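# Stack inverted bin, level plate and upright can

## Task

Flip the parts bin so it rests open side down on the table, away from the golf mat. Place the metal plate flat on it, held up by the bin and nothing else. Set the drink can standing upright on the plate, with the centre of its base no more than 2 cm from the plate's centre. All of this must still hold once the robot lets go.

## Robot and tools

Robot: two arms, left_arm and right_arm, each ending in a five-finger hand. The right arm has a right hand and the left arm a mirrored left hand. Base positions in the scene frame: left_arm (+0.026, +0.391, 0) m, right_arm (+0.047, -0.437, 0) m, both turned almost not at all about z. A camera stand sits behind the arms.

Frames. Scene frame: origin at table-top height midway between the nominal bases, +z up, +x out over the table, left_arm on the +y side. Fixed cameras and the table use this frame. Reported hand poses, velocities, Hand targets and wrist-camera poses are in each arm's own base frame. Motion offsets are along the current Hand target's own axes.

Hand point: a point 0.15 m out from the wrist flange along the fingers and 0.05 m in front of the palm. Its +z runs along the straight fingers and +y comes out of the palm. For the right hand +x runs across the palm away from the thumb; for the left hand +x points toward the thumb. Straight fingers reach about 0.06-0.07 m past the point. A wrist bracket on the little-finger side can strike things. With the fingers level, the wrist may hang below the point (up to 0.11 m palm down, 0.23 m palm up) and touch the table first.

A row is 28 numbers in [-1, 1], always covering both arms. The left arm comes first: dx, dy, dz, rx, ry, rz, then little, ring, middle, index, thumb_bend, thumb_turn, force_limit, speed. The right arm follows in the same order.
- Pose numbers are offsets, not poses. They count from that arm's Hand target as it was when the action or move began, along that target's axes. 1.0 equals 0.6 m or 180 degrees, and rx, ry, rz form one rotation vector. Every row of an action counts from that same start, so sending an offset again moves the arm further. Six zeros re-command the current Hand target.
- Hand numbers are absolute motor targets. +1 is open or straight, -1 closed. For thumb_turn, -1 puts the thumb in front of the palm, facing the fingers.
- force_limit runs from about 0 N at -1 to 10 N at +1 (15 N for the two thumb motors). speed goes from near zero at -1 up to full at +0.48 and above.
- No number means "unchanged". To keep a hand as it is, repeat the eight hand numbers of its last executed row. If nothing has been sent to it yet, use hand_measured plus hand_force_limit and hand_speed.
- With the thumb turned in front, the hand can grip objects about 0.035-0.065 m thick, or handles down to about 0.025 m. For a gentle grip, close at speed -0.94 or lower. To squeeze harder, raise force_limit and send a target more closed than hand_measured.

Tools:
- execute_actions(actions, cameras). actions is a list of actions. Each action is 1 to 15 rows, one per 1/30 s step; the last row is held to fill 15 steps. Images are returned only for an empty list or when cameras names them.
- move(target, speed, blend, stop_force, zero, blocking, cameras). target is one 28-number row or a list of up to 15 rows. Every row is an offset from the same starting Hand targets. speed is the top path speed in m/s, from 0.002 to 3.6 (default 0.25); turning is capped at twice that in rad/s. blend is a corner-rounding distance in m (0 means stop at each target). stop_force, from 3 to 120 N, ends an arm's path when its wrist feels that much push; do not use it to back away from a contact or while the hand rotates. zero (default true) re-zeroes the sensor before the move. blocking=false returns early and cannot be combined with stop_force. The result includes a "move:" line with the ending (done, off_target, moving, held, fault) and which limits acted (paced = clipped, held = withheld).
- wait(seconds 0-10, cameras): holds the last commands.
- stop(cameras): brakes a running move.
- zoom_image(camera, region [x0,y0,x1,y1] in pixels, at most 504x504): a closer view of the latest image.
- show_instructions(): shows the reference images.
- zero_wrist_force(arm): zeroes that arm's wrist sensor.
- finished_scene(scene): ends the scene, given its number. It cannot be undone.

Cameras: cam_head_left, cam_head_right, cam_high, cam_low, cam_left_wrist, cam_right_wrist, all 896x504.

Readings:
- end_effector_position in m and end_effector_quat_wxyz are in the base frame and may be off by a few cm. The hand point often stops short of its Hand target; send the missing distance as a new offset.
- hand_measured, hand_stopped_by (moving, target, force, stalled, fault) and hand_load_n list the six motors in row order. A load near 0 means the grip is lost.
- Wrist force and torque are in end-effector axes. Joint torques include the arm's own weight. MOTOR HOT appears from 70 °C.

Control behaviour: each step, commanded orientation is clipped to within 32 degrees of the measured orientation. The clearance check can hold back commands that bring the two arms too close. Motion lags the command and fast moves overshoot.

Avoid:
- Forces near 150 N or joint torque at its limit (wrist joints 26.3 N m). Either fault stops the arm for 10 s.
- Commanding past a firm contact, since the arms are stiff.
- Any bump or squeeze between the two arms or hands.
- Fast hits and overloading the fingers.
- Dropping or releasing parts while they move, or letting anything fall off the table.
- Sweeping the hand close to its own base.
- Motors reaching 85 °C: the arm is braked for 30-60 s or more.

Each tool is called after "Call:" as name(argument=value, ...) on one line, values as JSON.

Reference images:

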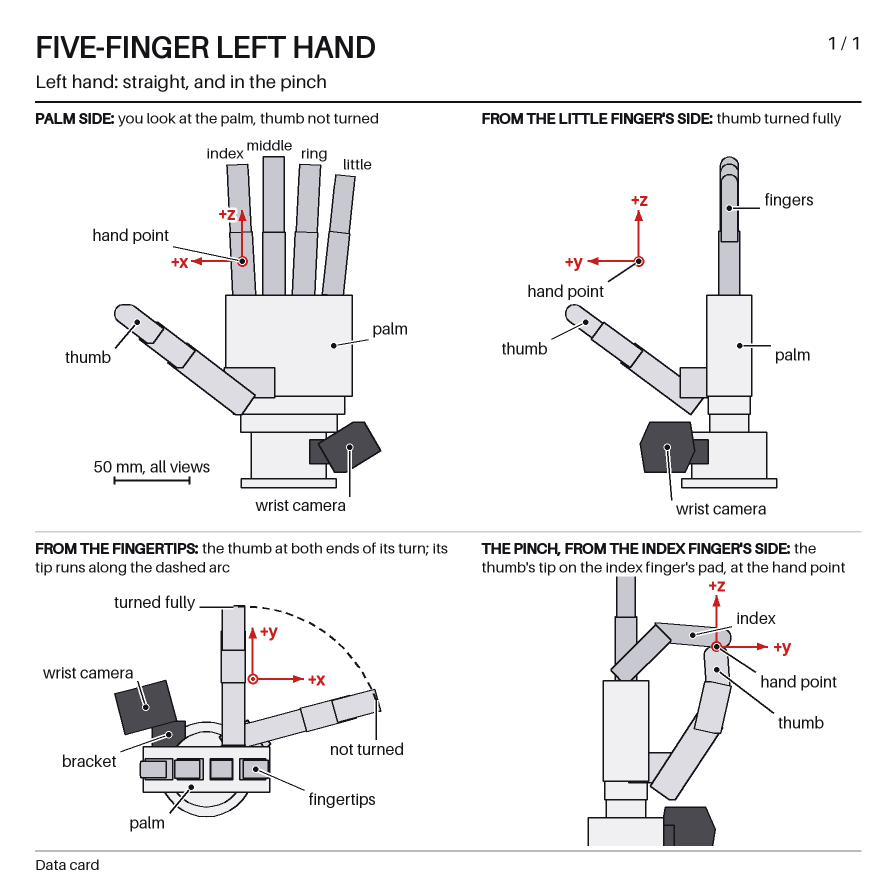

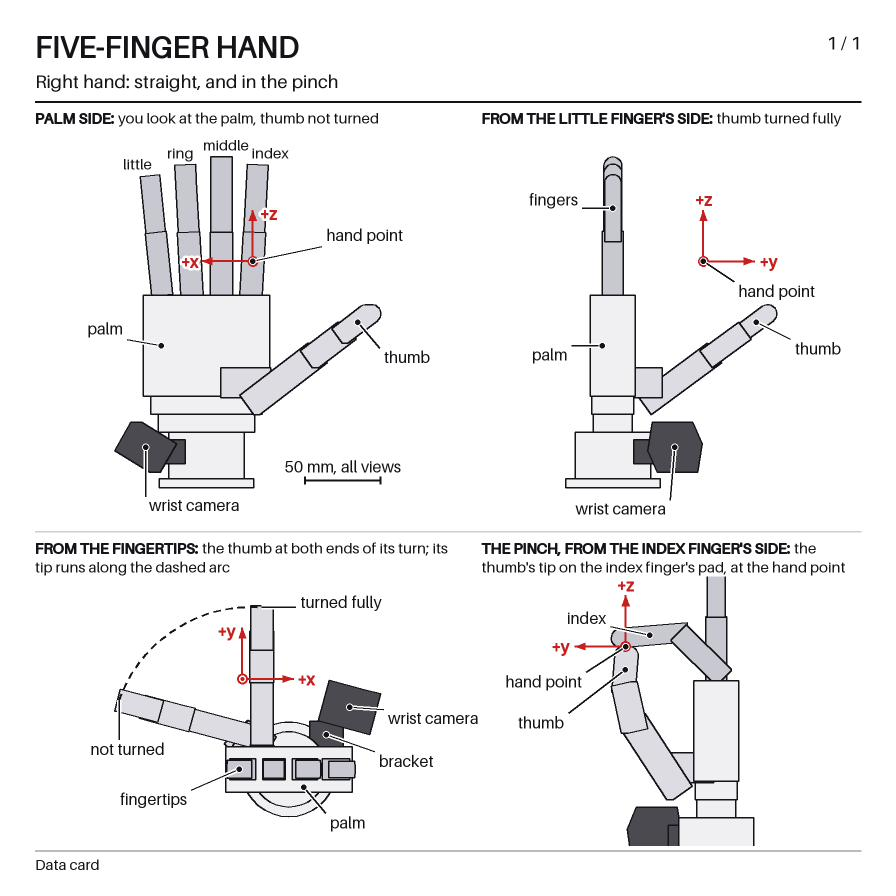

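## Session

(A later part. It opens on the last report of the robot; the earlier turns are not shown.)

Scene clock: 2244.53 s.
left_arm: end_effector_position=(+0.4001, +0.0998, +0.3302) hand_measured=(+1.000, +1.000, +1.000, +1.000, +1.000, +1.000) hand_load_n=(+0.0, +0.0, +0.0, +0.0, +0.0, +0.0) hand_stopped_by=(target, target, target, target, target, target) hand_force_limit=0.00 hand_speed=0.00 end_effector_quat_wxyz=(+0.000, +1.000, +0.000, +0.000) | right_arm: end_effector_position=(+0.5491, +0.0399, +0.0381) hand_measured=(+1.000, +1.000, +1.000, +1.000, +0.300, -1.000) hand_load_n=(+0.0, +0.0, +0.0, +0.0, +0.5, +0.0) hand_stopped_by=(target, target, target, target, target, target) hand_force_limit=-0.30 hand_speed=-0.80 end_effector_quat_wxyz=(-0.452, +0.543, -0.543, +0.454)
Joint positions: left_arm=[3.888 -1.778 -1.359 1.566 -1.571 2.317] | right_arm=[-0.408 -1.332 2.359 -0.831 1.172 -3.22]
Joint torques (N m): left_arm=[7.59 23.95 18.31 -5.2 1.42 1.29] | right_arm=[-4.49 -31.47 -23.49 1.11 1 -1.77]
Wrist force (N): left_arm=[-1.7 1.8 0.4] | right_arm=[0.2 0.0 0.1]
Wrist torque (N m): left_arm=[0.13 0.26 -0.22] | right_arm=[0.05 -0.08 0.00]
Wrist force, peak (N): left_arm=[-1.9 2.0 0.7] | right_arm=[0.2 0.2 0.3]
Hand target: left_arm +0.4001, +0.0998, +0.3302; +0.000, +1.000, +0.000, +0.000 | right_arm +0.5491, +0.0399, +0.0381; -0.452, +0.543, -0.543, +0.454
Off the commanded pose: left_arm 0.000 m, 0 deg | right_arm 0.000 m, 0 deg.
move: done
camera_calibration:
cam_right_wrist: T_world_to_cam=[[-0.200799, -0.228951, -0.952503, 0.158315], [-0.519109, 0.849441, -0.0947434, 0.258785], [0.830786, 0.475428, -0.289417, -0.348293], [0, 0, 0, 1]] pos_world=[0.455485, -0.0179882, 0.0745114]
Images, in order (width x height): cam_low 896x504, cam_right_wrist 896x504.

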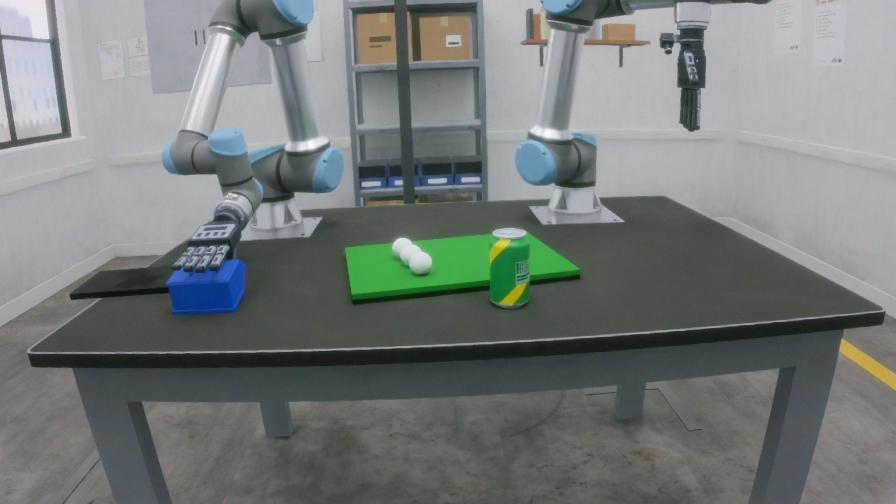

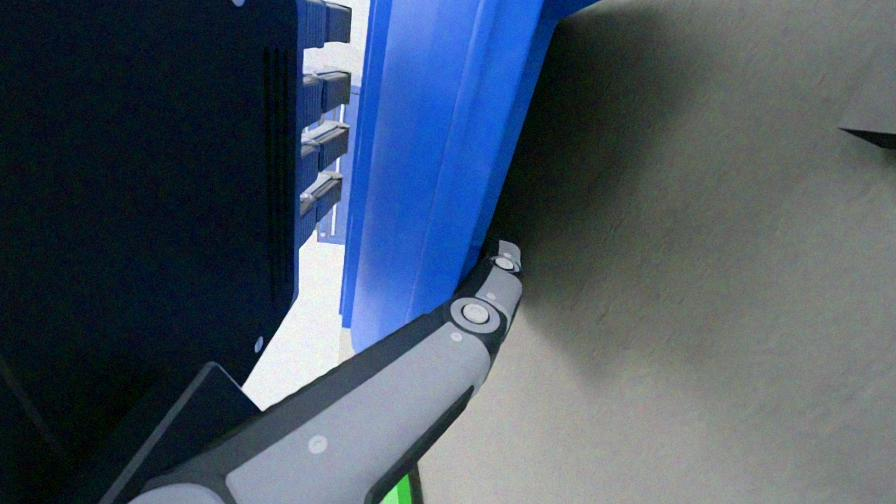

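Call:
move(target=[0,0,0,0,0,0,1,1,1,1,1,1,0,0, 0,0,0,0,0,0,1,1,1,1,0.45,-1,-0.3,-0.8])

Call:
move(target=[0,0,0,0,0,0,1,1,1,1,1,1,0,0, 0,0,-0.08,0,0,0,1,1,1,1,0.45,-1,-0.3,-0.8], speed=0.03, cameras=["cam_right_wrist","cam_low","cam_high"])

Call:
zoom_image(camera="cam_low", region=[60, 130, 310, 330])

Scene clock: 2251.80 s.
left_arm: end_effector_position=(+0.4001, +0.0998, +0.3302) hand_measured=(+1.000, +1.000, +1.000, +1.000, +1.000, +1.000) hand_load_n=(+0.0, +0.0, +0.0, -0.5, +0.0, +0.0) hand_stopped_by=(target, target, target, target, target, target) hand_force_limit=0.00 hand_speed=0.00 end_effector_quat_wxyz=(+0.000, +1.000, +0.000, +0.000) | right_arm: end_effector_position=(+0.5491, +0.0399, +0.0381) hand_measured=(+1.000, +1.000, +1.000, +1.000, +0.450, -1.000) hand_load_n=(-0.5, +0.0, +0.0, +0.0, +0.0, +0.0) hand_stopped_by=(target, target, target, target, target, target) hand_force_limit=-0.30 hand_speed=-0.80 end_effector_quat_wxyz=(-0.452, +0.543, -0.543, +0.454)
Joint positions: left_arm=[3.888 -1.778 -1.359 1.566 -1.571 2.317] | right_arm=[-0.408 -1.332 2.359 -0.831 1.172 -3.22]
Joint torques (N m): left_arm=[6.91 24.06 18.27 -5.2 1.6 1.19] | right_arm=[-4.33 -31.4 -22.91 0.97 1.19 -1.57]
Wrist force (N): left_arm=[-1.6 1.9 0.5] | right_arm=[0.2 0.2 0.0]
Wrist torque (N m): left_arm=[0.13 0.24 -0.22] | right_arm=[0.08 -0.08 0.01]
Wrist force, peak (N): left_arm=[-2.0 2.1 0.5] | right_arm=[0.3 0.2 0.4]
Hand target: left_arm +0.4001, +0.0998, +0.3302; +0.000, +1.000, +0.000, +0.000 | right_arm +0.5491, +0.0399, +0.0381; -0.452, +0.543, -0.543, +0.454
Off the commanded pose: left_arm 0.000 m, 0 deg | right_arm 0.000 m, 0 deg.
move: done

Scene clock: 2253.80 s.
left_arm: end_effector_position=(+0.4001, +0.0998, +0.3302) hand_measured=(+1.000, +1.000, +1.000, +1.000, +1.000, +1.000) hand_load_n=(+0.0, +0.0, +0.0, +0.0, +0.0, +0.0) hand_stopped_by=(target, target, target, target, target, target) hand_force_limit=0.00 hand_speed=0.00 end_effector_quat_wxyz=(+0.000, +1.000, +0.000, +0.000) | right_arm: end_effector_position=(+0.5019, +0.0400, +0.0467) hand_measured=(+1.000, +1.000, +1.000, +1.000, +0.450, -1.000) hand_load_n=(+0.0, +0.0, +0.0, +0.0, +0.0, +0.0) hand_stopped_by=(target, target, target, target, target, target) hand_force_limit=-0.30 hand_speed=-0.80 end_effector_quat_wxyz=(-0.452, +0.543, -0.543, +0.454)
Joint positions: left_arm=[3.888 -1.778 -1.359 1.566 -1.571 2.317] | right_arm=[-0.487 -1.455 2.485 -0.827 1.095 -3.237]
Joint torques (N m): left_arm=[7.72 24.4 17.4 -5.22 1.62 1.19] | right_arm=[-7.2 -28.39 -1.49 1.46 -1.31 -1.44]
Wrist force (N): left_arm=[-1.7 1.8 0.7] | right_arm=[-0.1 -0.2 0.0]
Wrist torque (N m): left_arm=[0.11 0.24 -0.22] | right_arm=[0.06 -0.02 0.02]
Wrist force, peak (N): left_arm=[-2.1 1.8 0.7] | right_arm=[0.3 -0.2 0.3]
Hand target: left_arm +0.4001, +0.0998, +0.3302; +0.000, +1.000, +0.000, +0.000 | right_arm +0.5019, +0.0400, +0.0467; -0.452, +0.543, -0.543, +0.454
Off the commanded pose: left_arm 0.000 m, 0 deg | right_arm 0.000 m, 0 deg.
move: done
camera_calibration:
cam_right_wrist: T_world_to_cam=[[-0.200809, -0.228934, -0.952505, 0.157076], [-0.519105, 0.849446, -0.0947245, 0.235062], [0.830786, 0.475428, -0.289417, -0.306722], [0, 0, 0, 1]] pos_world=[0.408385, -0.0178882, 0.0831114]
Images, in order (width x height): cam_high 896x504, cam_low 896x504, cam_right_wrist 896x504.

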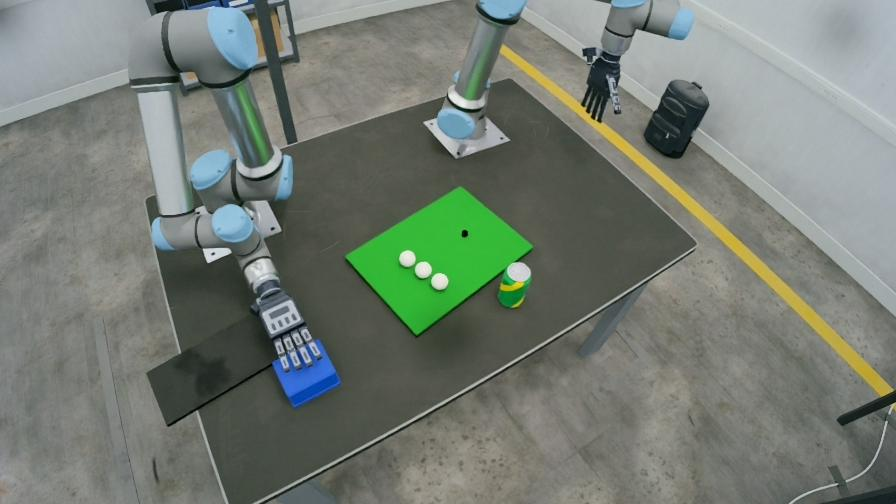

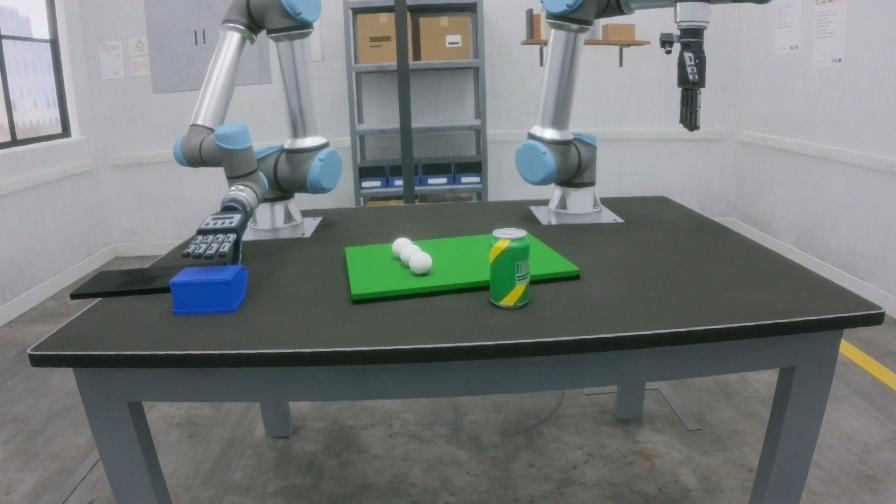

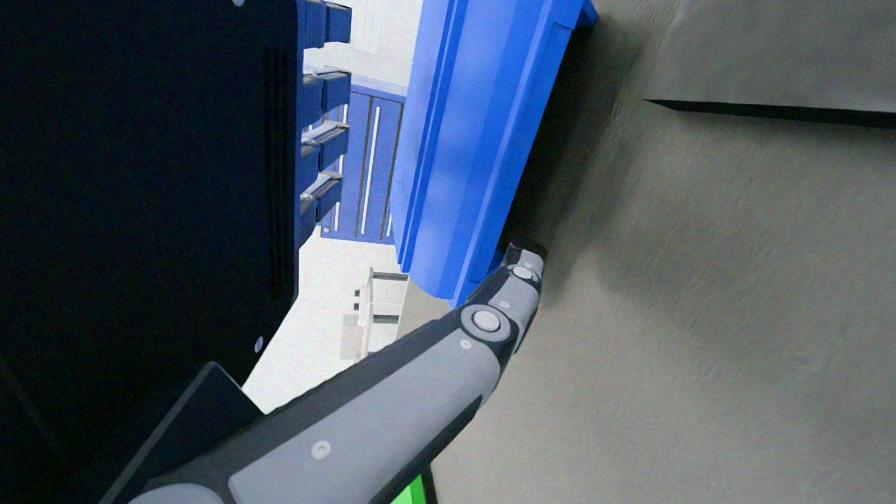

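Scaled by 2.016.

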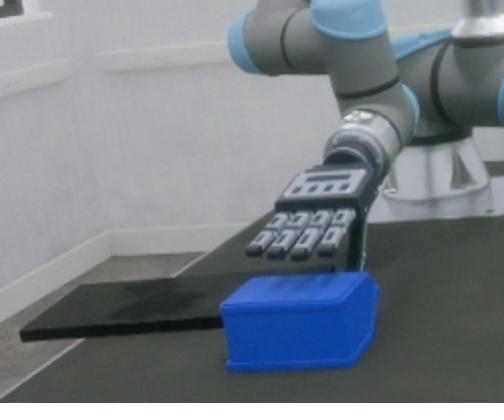

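Call:
move(target=[[0,0,0,0,0,0,1,1,1,1,1,1,0,0, 0,-0.197,-0.0347,0,0,0,1,1,1,1,1,-1,0,0],[0,0,0,0,0,0,1,1,1,1,1,1,0,0, 0,-0.2975,-0.1371,-0.4444,0,0,1,1,1,1,1,-1,0,0]], speed=0.25, blend=0.03, cameras=["cam_right_wrist","cam_low","cam_high","cam_head_right"])

Scene clock: 2273.07 s.
left_arm: end_effector_position=(+0.4001, +0.0998, +0.3302) hand_measured=(+1.000, +1.000, +1.000, +1.000, +1.000, +1.000) hand_load_n=(+0.0, +0.0, +0.0, +0.0, +0.0, +0.0) hand_stopped_by=(target, target, target, target, target, target) hand_force_limit=0.00 hand_speed=0.00 end_effector_quat_wxyz=(+0.000, +1.000, +0.000, +0.000) | right_arm: end_effector_position=(+0.4529, +0.0403, +0.2370) hand_measured=(+1.000, +1.000, +1.000, +1.000, +1.000, -1.000) hand_load_n=(+0.0, +0.0, +0.0, +0.0, +0.0, +0.0) hand_stopped_by=(target, target, target, target, target, target) hand_force_limit=0.00 hand_speed=0.00 end_effector_quat_wxyz=(+0.002, +0.706, -0.708, -0.001)
Joint positions: left_arm=[3.888 -1.778 -1.359 1.566 -1.571 2.317] | right_arm=[-0.243 -1.061 1.182 1.455 1.573 -3.383]
Joint torques (N m): left_arm=[7.05 24.93 16.96 -5.15 1.5 1.11] | right_arm=[6.54 -26.3 -29.27 4.74 1.44 1.58]
Wrist force (N): left_arm=[-1.5 1.7 0.8] | right_arm=[-0.6 0.0 -1.0]
Wrist torque (N m): left_arm=[0.09 0.22 -0.20] | right_arm=[-0.07 0.10 -0.09]
Wrist force, peak (N): left_arm=[-2.1 2.1 0.6] | right_arm=[-1.1 0.1 -1.0]
Hand target: left_arm +0.4001, +0.0998, +0.3302; +0.000, +1.000, +0.000, +0.000 | right_arm +0.4529, +0.0403, +0.2370; +0.002, +0.706, -0.708, -0.002
Off the commanded pose: left_arm 0.000 m, 0 deg | right_arm 0.000 m, 0 deg.
move: done
camera_calibration:
cam_right_wrist: T_world_to_cam=[[-0.973584, -0.226099, 0.0318481, 0.445186], [-0.181064, 0.849471, 0.495596, -0.0655946], [-0.139108, 0.476737, -0.867969, 0.365335], [0, 0, 0, 1]] pos_world=[0.47237, -0.0177921, 0.33543]
Images, in order (width x height): cam_head_right 896x504, cam_high 896x504, cam_low 896x504, cam_right_wrist 896x504.

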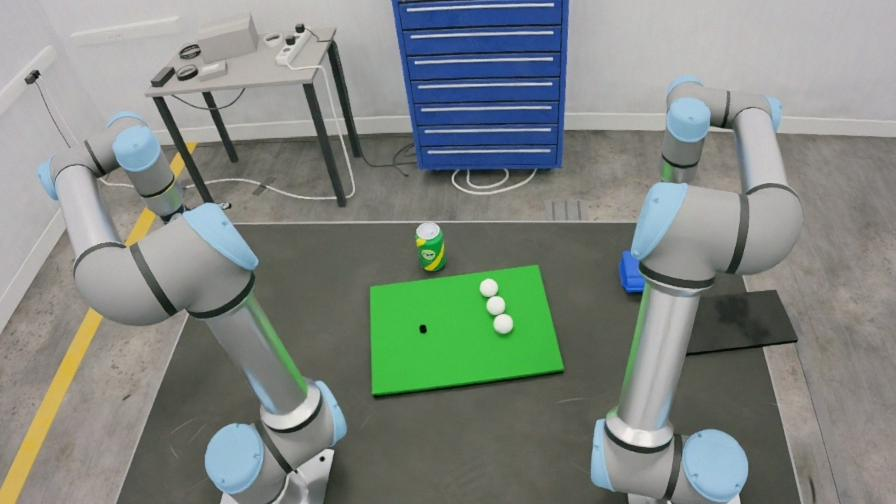

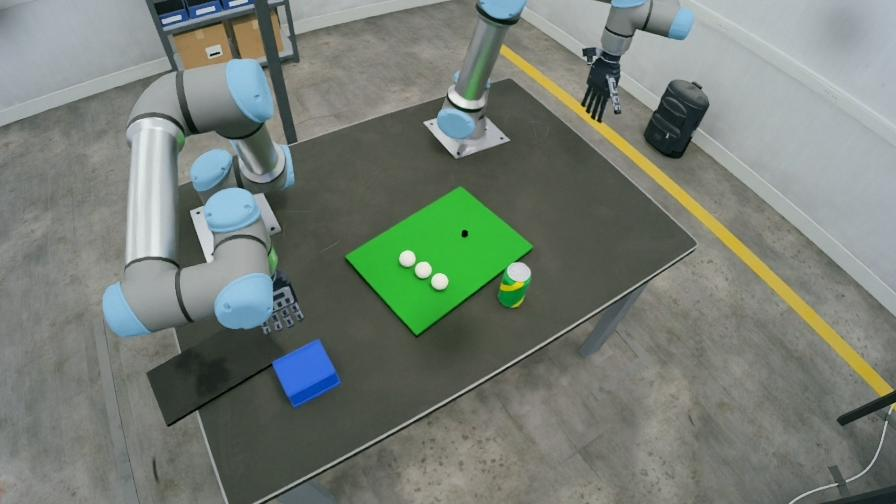

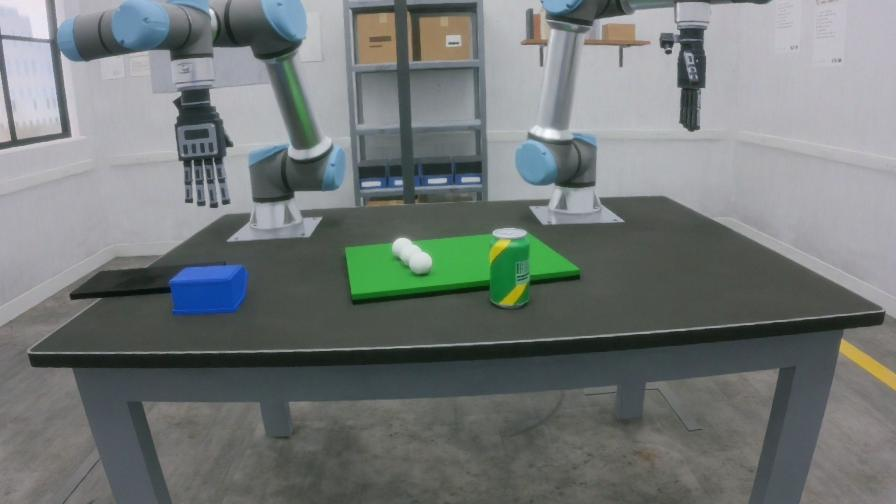

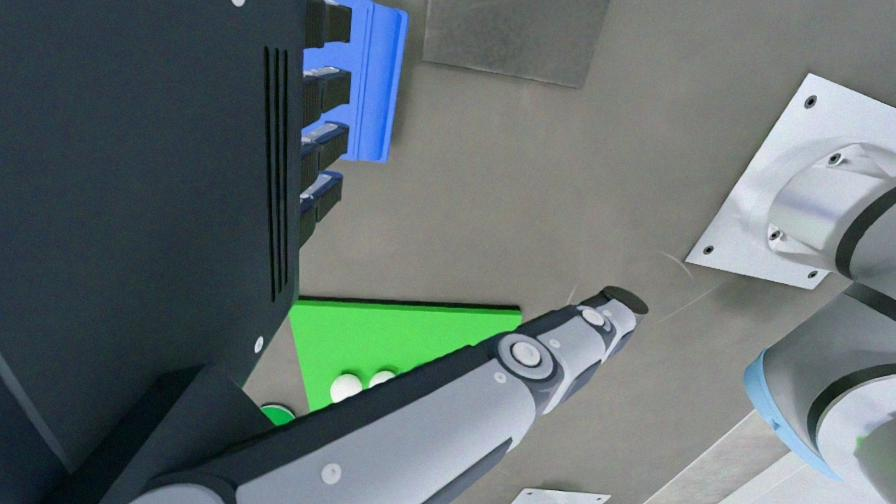

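Call:
move(target=[0,0,0,0,0,0,1,1,1,1,1,1,0,0, 0.7363,-0.0413,0.145,0,0,0.475,1,1,1,1,1,-1,0,0], speed=0.3, cameras=["cam_right_wrist","cam_low","cam_high","cam_head_right"])

Scene clock: 2293.73 s.
left_arm: end_effector_position=(+0.4001, +0.0998, +0.3302) hand_measured=(+1.000, +1.000, +1.000, +1.000, +1.000, +1.000) hand_load_n=(+0.0, +0.0, +0.0, +0.0, +0.0, +0.0) hand_stopped_by=(target, target, target, target, target, target) hand_force_limit=0.00 hand_speed=0.00 end_effector_quat_wxyz=(+0.000, +1.000, +0.000, +0.000) | right_arm: end_effector_position=(+0.4763, -0.4016, +0.1504) hand_measured=(+1.000, +1.000, +1.000, +1.000, +1.000, -1.000) hand_load_n=(+0.0, +0.0, +0.0, +0.0, -0.5, +0.0) hand_stopped_by=(target, target, target, target, target, target) hand_force_limit=0.00 hand_speed=0.00 end_effector_quat_wxyz=(-0.003, -0.038, +0.999, -0.001)
Joint positions: left_arm=[3.888 -1.778 -1.359 1.566 -1.571 2.317] | right_arm=[-1.006 -0.639 0.678 1.533 1.576 -2.653]
Joint torques (N m): left_arm=[6.37 24.71 17.83 -5.13 1.56 1.26] | right_arm=[-6.9 -38.85 -29.8 4.76 1.25 1.56]
Wrist force (N): left_arm=[-1.7 2.0 0.5] | right_arm=[-0.7 -0.3 -0.7]
Wrist torque (N m): left_arm=[0.15 0.25 -0.22] | right_arm=[-0.15 0.10 -0.09]
Wrist force, peak (N): left_arm=[-2.1 2.0 0.9] | right_arm=[-1.7 -0.2 -1.5]
Hand target: left_arm +0.4001, +0.0998, +0.3302; +0.000, +1.000, +0.000, +0.000 | right_arm +0.4763, -0.4016, +0.1504; -0.003, -0.038, +0.999, -0.001
Off the commanded pose: left_arm 0.000 m, 0 deg | right_arm 0.000 m, 0 deg.
move: done
camera_calibration:
cam_right_wrist: T_world_to_cam=[[-0.301738, 0.953014, 0.0268071, 0.525057], [0.834495, 0.250406, 0.490831, -0.366635], [0.461056, 0.170473, -0.870842, 0.0957201], [0, 0, 0, 1]] pos_world=[0.420252, -0.424897, 0.249238]
Images, in order (width x height): cam_head_right 896x504, cam_high 896x504, cam_low 896x504, cam_right_wrist 896x504.

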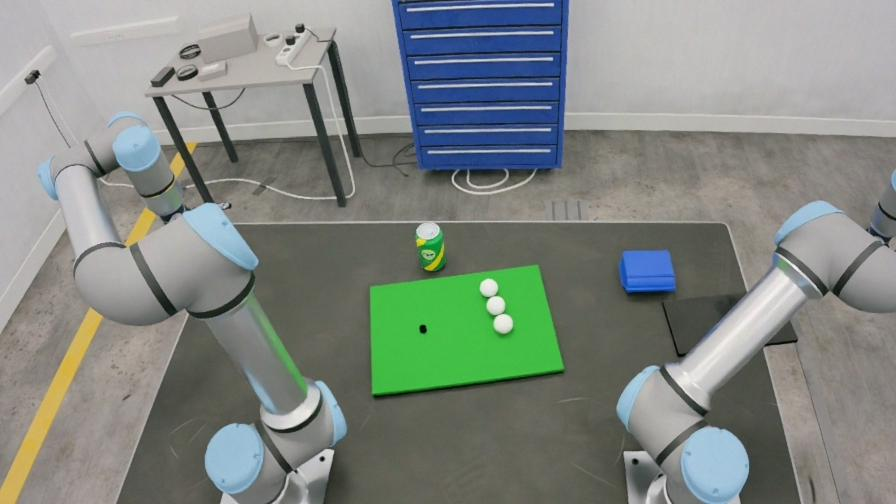

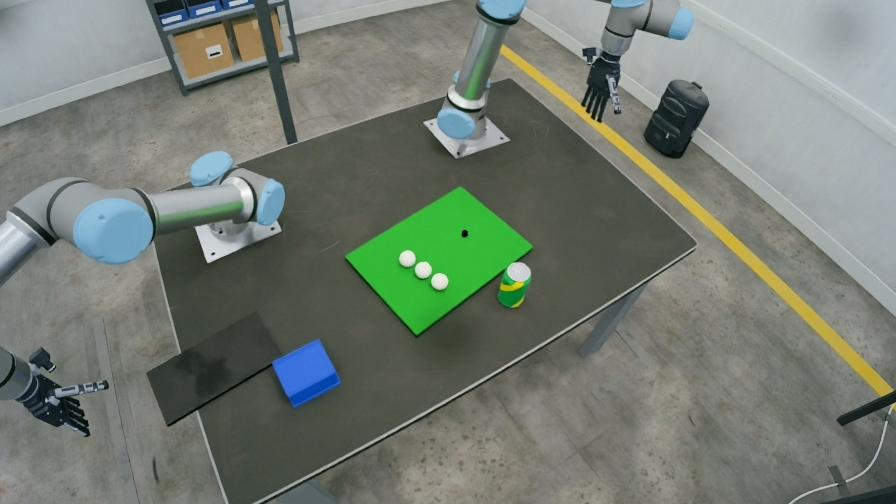

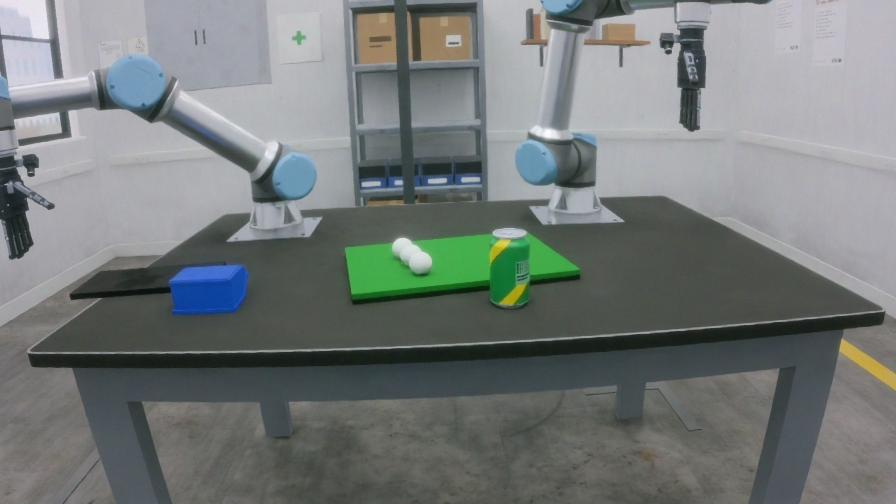

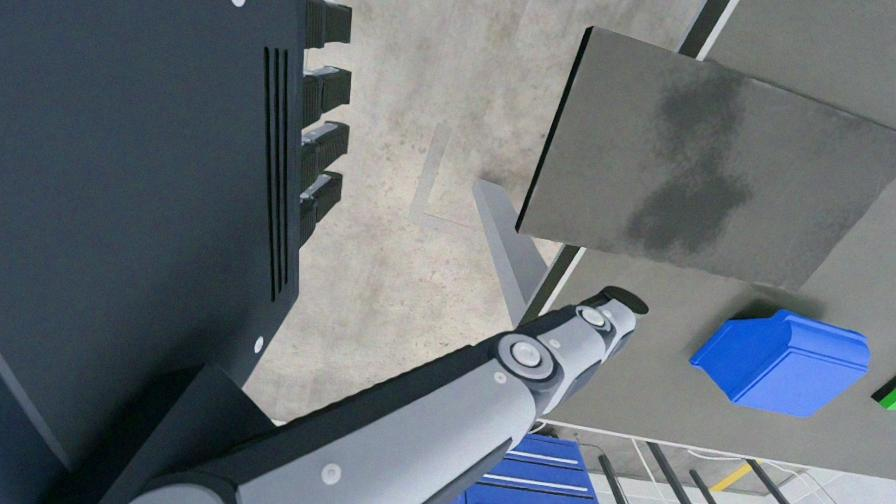

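Call:
zoom_image(camera="cam_right_wrist", region=[640, 260, 896, 450])

Call:
zoom_image(camera="cam_head_right", region=[580, 220, 820, 370])

Call:
zoom_image(camera="cam_high", region=[130, 290, 370, 450])

Scaled by 1.969.

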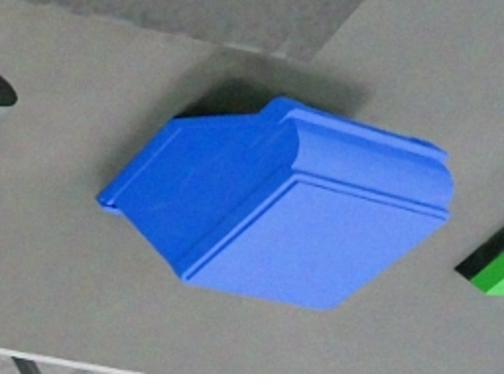

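Scaled by 2.100.

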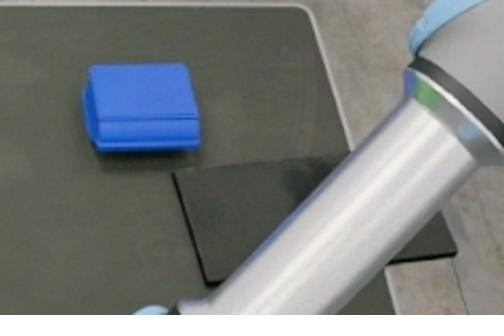

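Scaled by 2.100.

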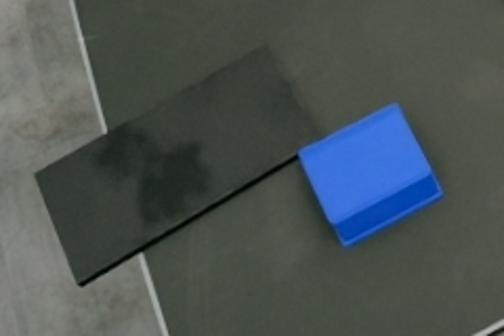

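Call:
move(target=[[0,0,0,0,0,0,1,1,1,1,1,1,0,0, -0.2452,0.5937,-0.03,0,0,-0.475,1,1,1,1,1,-1,0,0]], speed=0.3)

Call:
move(target=[0,0,0,0,0,0,1,1,1,1,1,1,0,0, 0,0,0.153,0,0,0,1,1,1,1,1,-1,0,0], speed=0.1, stop_force=5, cameras=["cam_right_wrist","cam_low","cam_high","cam_head_right"])

Scene clock: 2463.10 s.
left_arm: end_effector_position=(+0.4001, +0.0998, +0.3302) hand_measured=(+1.000, +1.000, +1.000, +1.000, +1.000, +1.000) hand_load_n=(+0.0, +0.0, +0.0, +0.0, +0.0, +0.0) hand_stopped_by=(target, target, target, target, target, target) hand_force_limit=0.00 hand_speed=0.00 end_effector_quat_wxyz=(+0.000, +1.000, +0.000, +0.000) | right_arm: end_effector_position=(+0.5959, -0.0352, +0.1673) hand_measured=(+1.000, +1.000, +1.000, +1.000, +1.000, -1.000) hand_load_n=(+0.0, +0.0, +0.0, +0.0, +0.0, +0.0) hand_stopped_by=(target, target, target, target, target, target) hand_force_limit=0.00 hand_speed=0.00 end_effector_quat_wxyz=(+0.002, +0.706, -0.708, -0.002)
Joint positions: left_arm=[3.888 -1.778 -1.359 1.566 -1.571 2.317] | right_arm=[-0.303 -0.582 0.529 1.629 1.574 -3.442]
Joint torques (N m): left_arm=[7.59 23.42 16.97 -5.16 1.4 1.2] | right_arm=[8.2 -40.21 -30.42 4.86 1.31 -1.5]
Wrist force (N): left_arm=[-1.8 1.8 0.5] | right_arm=[-0.7 0.2 -0.9]
Wrist torque (N m): left_arm=[0.12 0.27 -0.23] | right_arm=[-0.05 0.12 -0.01]
Wrist force, peak (N): left_arm=[-2.1 1.9 0.5] | right_arm=[-1.9 -0.4 -1.0]
Hand target: left_arm +0.4001, +0.0998, +0.3302; +0.000, +1.000, +0.000, +0.000 | right_arm +0.5959, -0.0352, +0.1673; +0.002, +0.706, -0.708, -0.002
Off the commanded pose: left_arm 0.000 m, 0 deg | right_arm 0.000 m, 0 deg.
move: done

Scene clock: 2465.03 s.
left_arm: end_effector_position=(+0.4001, +0.0998, +0.3302) hand_measured=(+1.000, +1.000, +1.000, +1.000, +1.000, +1.000) hand_load_n=(+0.0, +0.0, +0.0, +0.0, +0.0, +0.5) hand_stopped_by=(target, target, target, target, target, target) hand_force_limit=0.00 hand_speed=0.00 end_effector_quat_wxyz=(+0.000, +1.000, +0.000, +0.000) | right_arm: end_effector_position=(+0.5954, -0.0353, +0.0755) hand_measured=(+1.000, +1.000, +1.000, +1.000, +1.000, -1.000) hand_load_n=(+0.0, +0.0, +0.0, +0.0, +0.0, +0.0) hand_stopped_by=(target, target, target, target, target, target) hand_force_limit=0.00 hand_speed=0.00 end_effector_quat_wxyz=(+0.002, +0.706, -0.708, -0.002)
Joint positions: left_arm=[3.888 -1.778 -1.359 1.566 -1.571 2.317] | right_arm=[-0.303 -0.563 0.728 1.411 1.574 -3.443]
Joint torques (N m): left_arm=[6.73 24.38 17.97 -5.11 1.45 1.26] | right_arm=[-6.89 -41.03 -7.08 0.5 -1.33 -1.48]
Wrist force (N): left_arm=[-1.7 1.7 0.6] | right_arm=[-0.8 0.1 -0.8]
Wrist torque (N m): left_arm=[0.11 0.25 -0.21] | right_arm=[-0.07 0.13 0.00]
Wrist force, peak (N): left_arm=[-1.8 2.0 1.0] | right_arm=[-1.0 0.2 -1.7]
Hand target: left_arm +0.4001, +0.0998, +0.3302; +0.000, +1.000, +0.000, +0.000 | right_arm +0.5954, -0.0353, +0.0755; +0.002, +0.706, -0.708, -0.002
Off the commanded pose: left_arm 0.000 m, 0 deg | right_arm 0.000 m, 0 deg.
move: done
camera_calibration:
cam_right_wrist: T_world_to_cam=[[-0.973556, -0.226194, 0.0320161, 0.571917], [-0.181061, 0.849453, 0.495627, 0.104457], [-0.139304, 0.476724, -0.867945, 0.281137], [0, 0, 0, 1]] pos_world=[0.614869, -0.0933919, 0.17393]
Images, in order (width x height): cam_head_right 896x504, cam_high 896x504, cam_low 896x504, cam_right_wrist 896x504.

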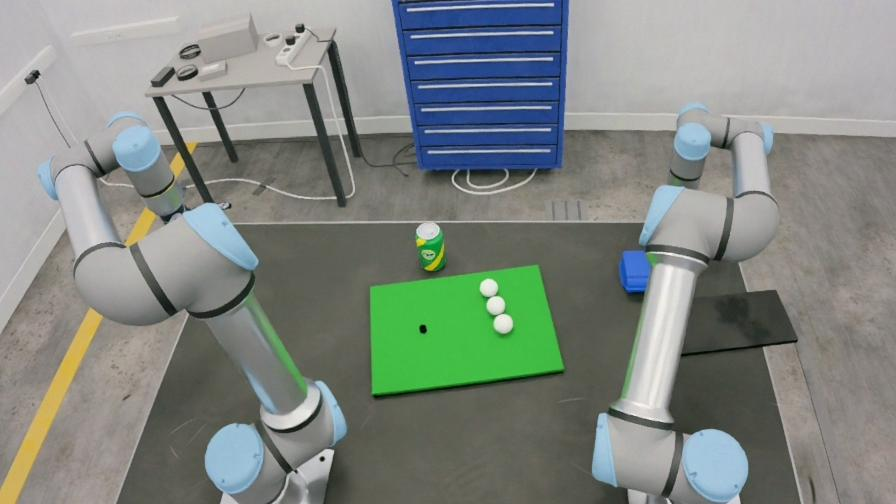

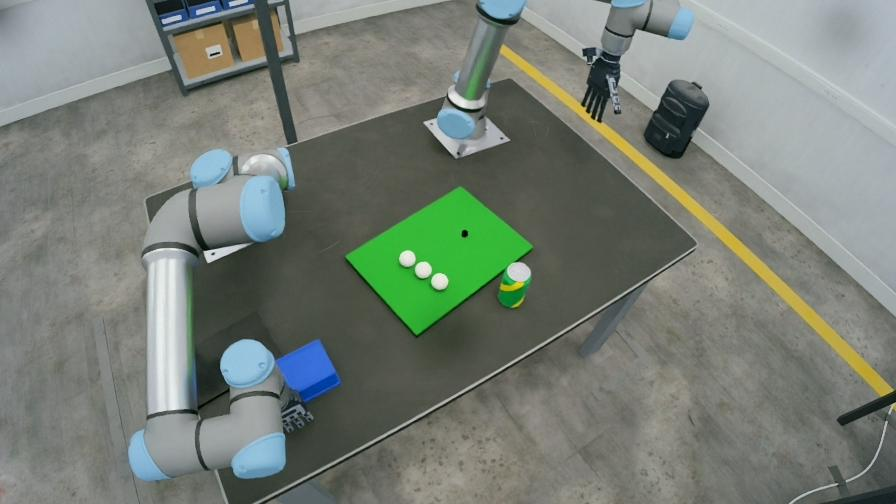

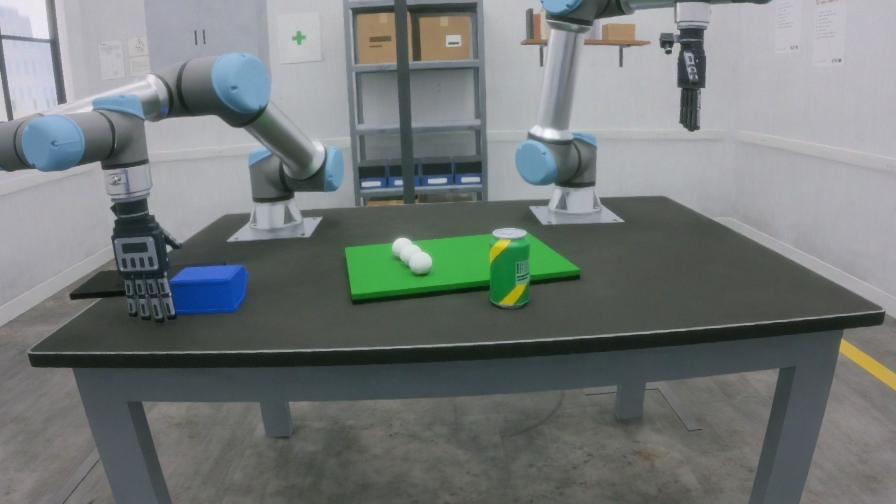

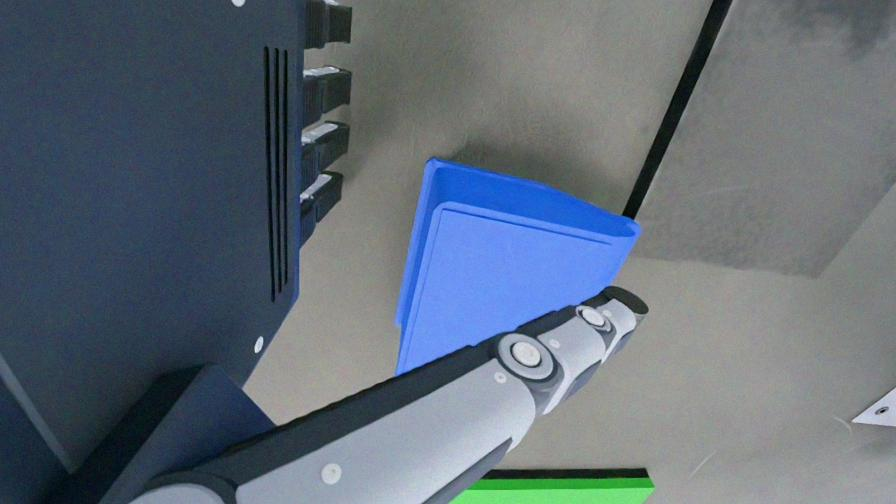

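Call:
move(target=[0,0,0,0,0,0,1,1,1,1,1,1,0,0, 0,0.1,0,0,0,0,1,1,1,1,1,-1,0,0], speed=0.06, cameras=["cam_right_wrist","cam_high"])

Call:
zoom_image(camera="cam_high", region=[190, 290, 400, 440])

Scene clock: 2471.60 s.
left_arm: end_effector_position=(+0.4001, +0.0998, +0.3302) hand_measured=(+1.000, +1.000, +1.000, +1.000, +1.000, +1.000) hand_load_n=(+0.0, +0.0, +0.0, +0.0, +0.0, +0.0) hand_stopped_by=(target, target, target, target, target, target) hand_force_limit=0.00 hand_speed=0.00 end_effector_quat_wxyz=(+0.000, +1.000, +0.000, +0.000) | right_arm: end_effector_position=(+0.5354, -0.0352, +0.0759) hand_measured=(+1.000, +1.000, +1.000, +1.000, +1.000, -1.000) hand_load_n=(+0.0, +0.0, +0.0, +0.0, +0.0, +0.0) hand_stopped_by=(target, target, target, target, target, target) hand_force_limit=0.00 hand_speed=0.00 end_effector_quat_wxyz=(+0.002, +0.706, -0.708, -0.002)
Joint positions: left_arm=[3.888 -1.778 -1.359 1.566 -1.571 2.317] | right_arm=[-0.334 -0.742 1.065 1.253 1.574 -3.473]
Joint torques (N m): left_arm=[6.98 23.95 17.11 -5.2 1.47 1.05] | right_arm=[-6.37 -56.93 -4.91 0.6 -1.09 -1.54]
Wrist force (N): left_arm=[-1.5 1.7 0.3] | right_arm=[-0.6 -0.1 -1.0]
Wrist torque (N m): left_arm=[0.12 0.21 -0.20] | right_arm=[-0.06 0.13 0.02]
Wrist force, peak (N): left_arm=[-1.9 2.2 0.5] | right_arm=[-0.8 -0.2 -1.5]
Hand target: left_arm +0.4001, +0.0998, +0.3302; +0.000, +1.000, +0.000, +0.000 | right_arm +0.5354, -0.0352, +0.0759; +0.002, +0.706, -0.708, -0.002
Off the commanded pose: left_arm 0.000 m, 0 deg | right_arm 0.000 m, 0 deg.
move: done
camera_calibration:
cam_right_wrist: T_world_to_cam=[[-0.973556, -0.226194, 0.0320161, 0.513539], [-0.181061, 0.849453, 0.495627, 0.0932744], [-0.139304, 0.476724, -0.867945, 0.272944], [0, 0, 0, 1]] pos_world=[0.554869, -0.0931919, 0.17423]
Images, in order (width x height): cam_high 896x504, cam_right_wrist 896x504.

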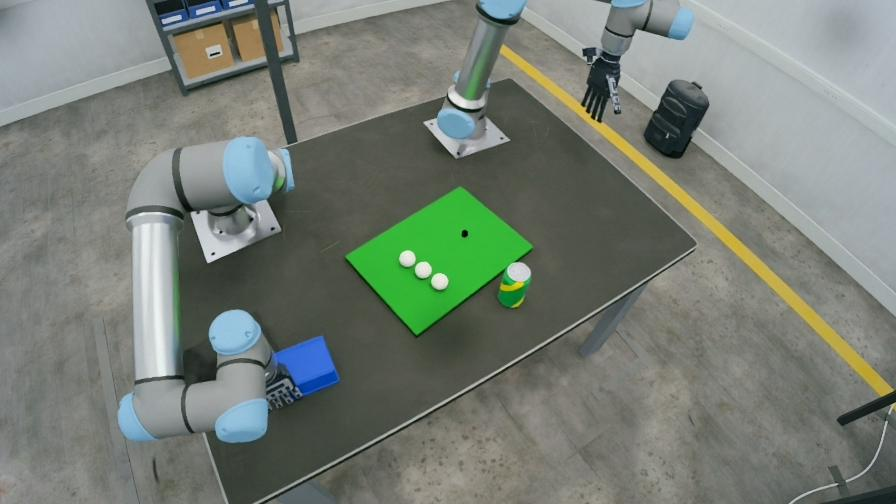

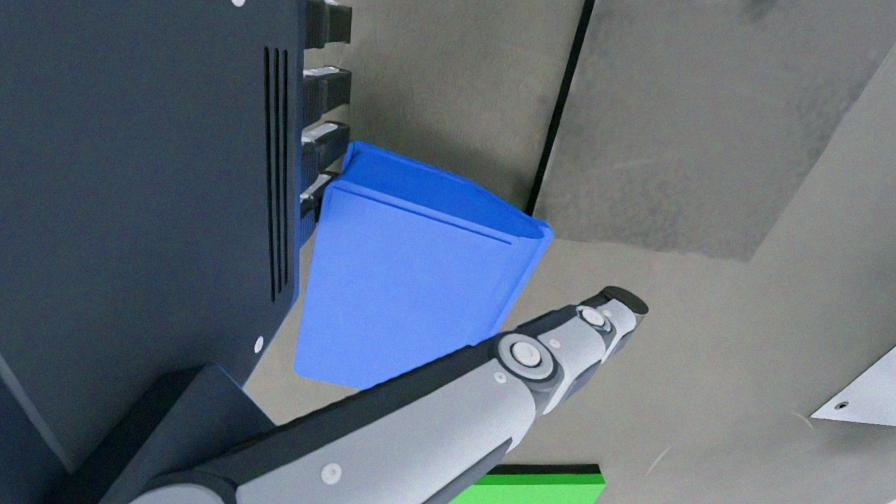

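Scaled by 2.400.

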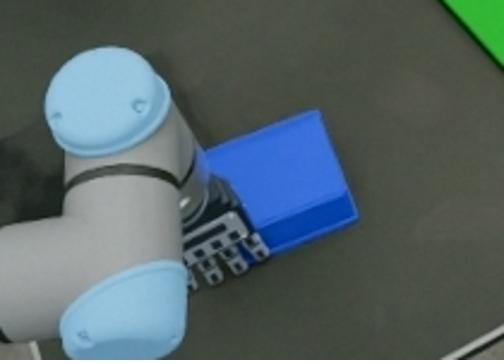

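Call:
move(target=[0,0,0,0,0,0,1,1,1,1,1,1,0,0, 0,0.06,0,0,0,0,1,1,1,1,1,-1,0,0], speed=0.06, cameras=["cam_right_wrist","cam_high"])

Call:
zoom_image(camera="cam_high", region=[190, 290, 400, 440])

Scene clock: 2477.87 s.
left_arm: end_effector_position=(+0.4001, +0.0998, +0.3302) hand_measured=(+1.000, +1.000, +1.000, +1.000, +1.000, +1.000) hand_load_n=(+0.0, +0.0, +0.0, +0.0, +0.0, +0.0) hand_stopped_by=(target, target, target, target, target, target) hand_force_limit=0.00 hand_speed=0.00 end_effector_quat_wxyz=(+0.000, +1.000, +0.000, +0.000) | right_arm: end_effector_position=(+0.4994, -0.0351, +0.0761) hand_measured=(+1.000, +1.000, +1.000, +1.000, +1.000, -1.000) hand_load_n=(+0.0, +0.0, +0.0, +0.0, +0.0, +0.0) hand_stopped_by=(target, target, target, target, target, target) hand_force_limit=0.00 hand_speed=0.00 end_effector_quat_wxyz=(+0.002, +0.706, -0.708, -0.002)
Joint positions: left_arm=[3.888 -1.778 -1.359 1.566 -1.571 2.317] | right_arm=[-0.355 -0.831 1.226 1.181 1.574 -3.494]
Joint torques (N m): left_arm=[6.5 24.22 17.08 -5.07 1.44 1.08] | right_arm=[-6.21 -53.7 -5.87 0.84 -1 -1.5]
Wrist force (N): left_arm=[-1.8 1.9 0.6] | right_arm=[-1.0 -2.5 -1.5]
Wrist torque (N m): left_arm=[0.13 0.27 -0.23] | right_arm=[-0.05 0.16 -0.01]
Wrist force, peak (N): left_arm=[-2.0 2.1 0.6] | right_arm=[-0.8 -3.7 -1.7]
Hand target: left_arm +0.4001, +0.0998, +0.3302; +0.000, +1.000, +0.000, +0.000 | right_arm +0.4994, -0.0351, +0.0761; +0.002, +0.706, -0.708, -0.002
Off the commanded pose: left_arm 0.000 m, 0 deg | right_arm 0.000 m, 0 deg.
move: done
camera_calibration:
cam_right_wrist: T_world_to_cam=[[-0.973556, -0.226194, 0.0320161, 0.478484], [-0.181061, 0.849453, 0.495627, 0.0866571], [-0.139304, 0.476724, -0.867945, 0.268103], [0, 0, 0, 1]] pos_world=[0.518869, -0.0931919, 0.17443]
Images, in order (width x height): cam_high 896x504, cam_right_wrist 896x504.

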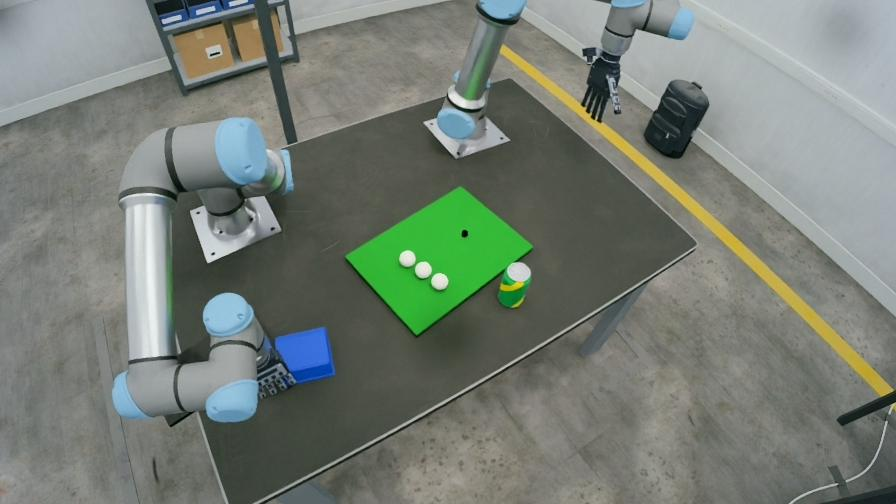

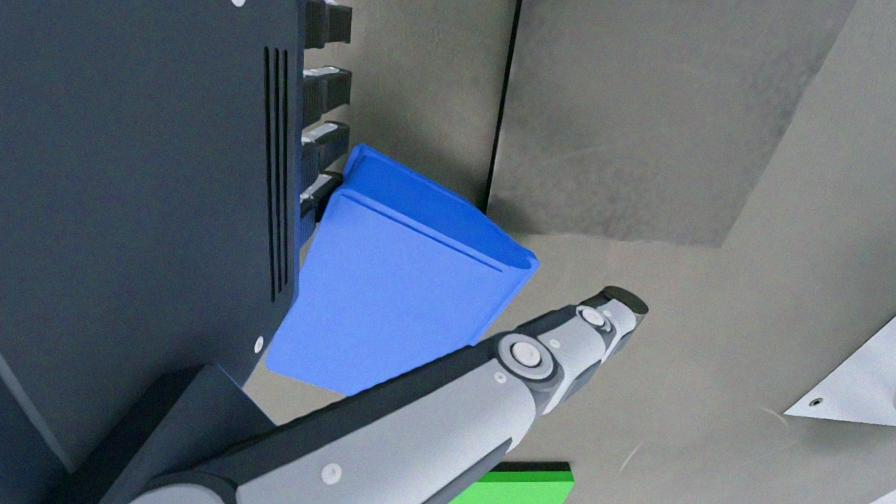

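Scaled by 2.400.

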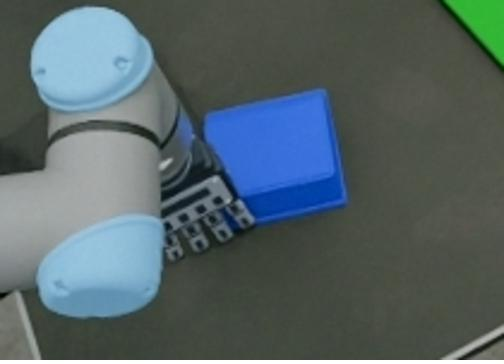

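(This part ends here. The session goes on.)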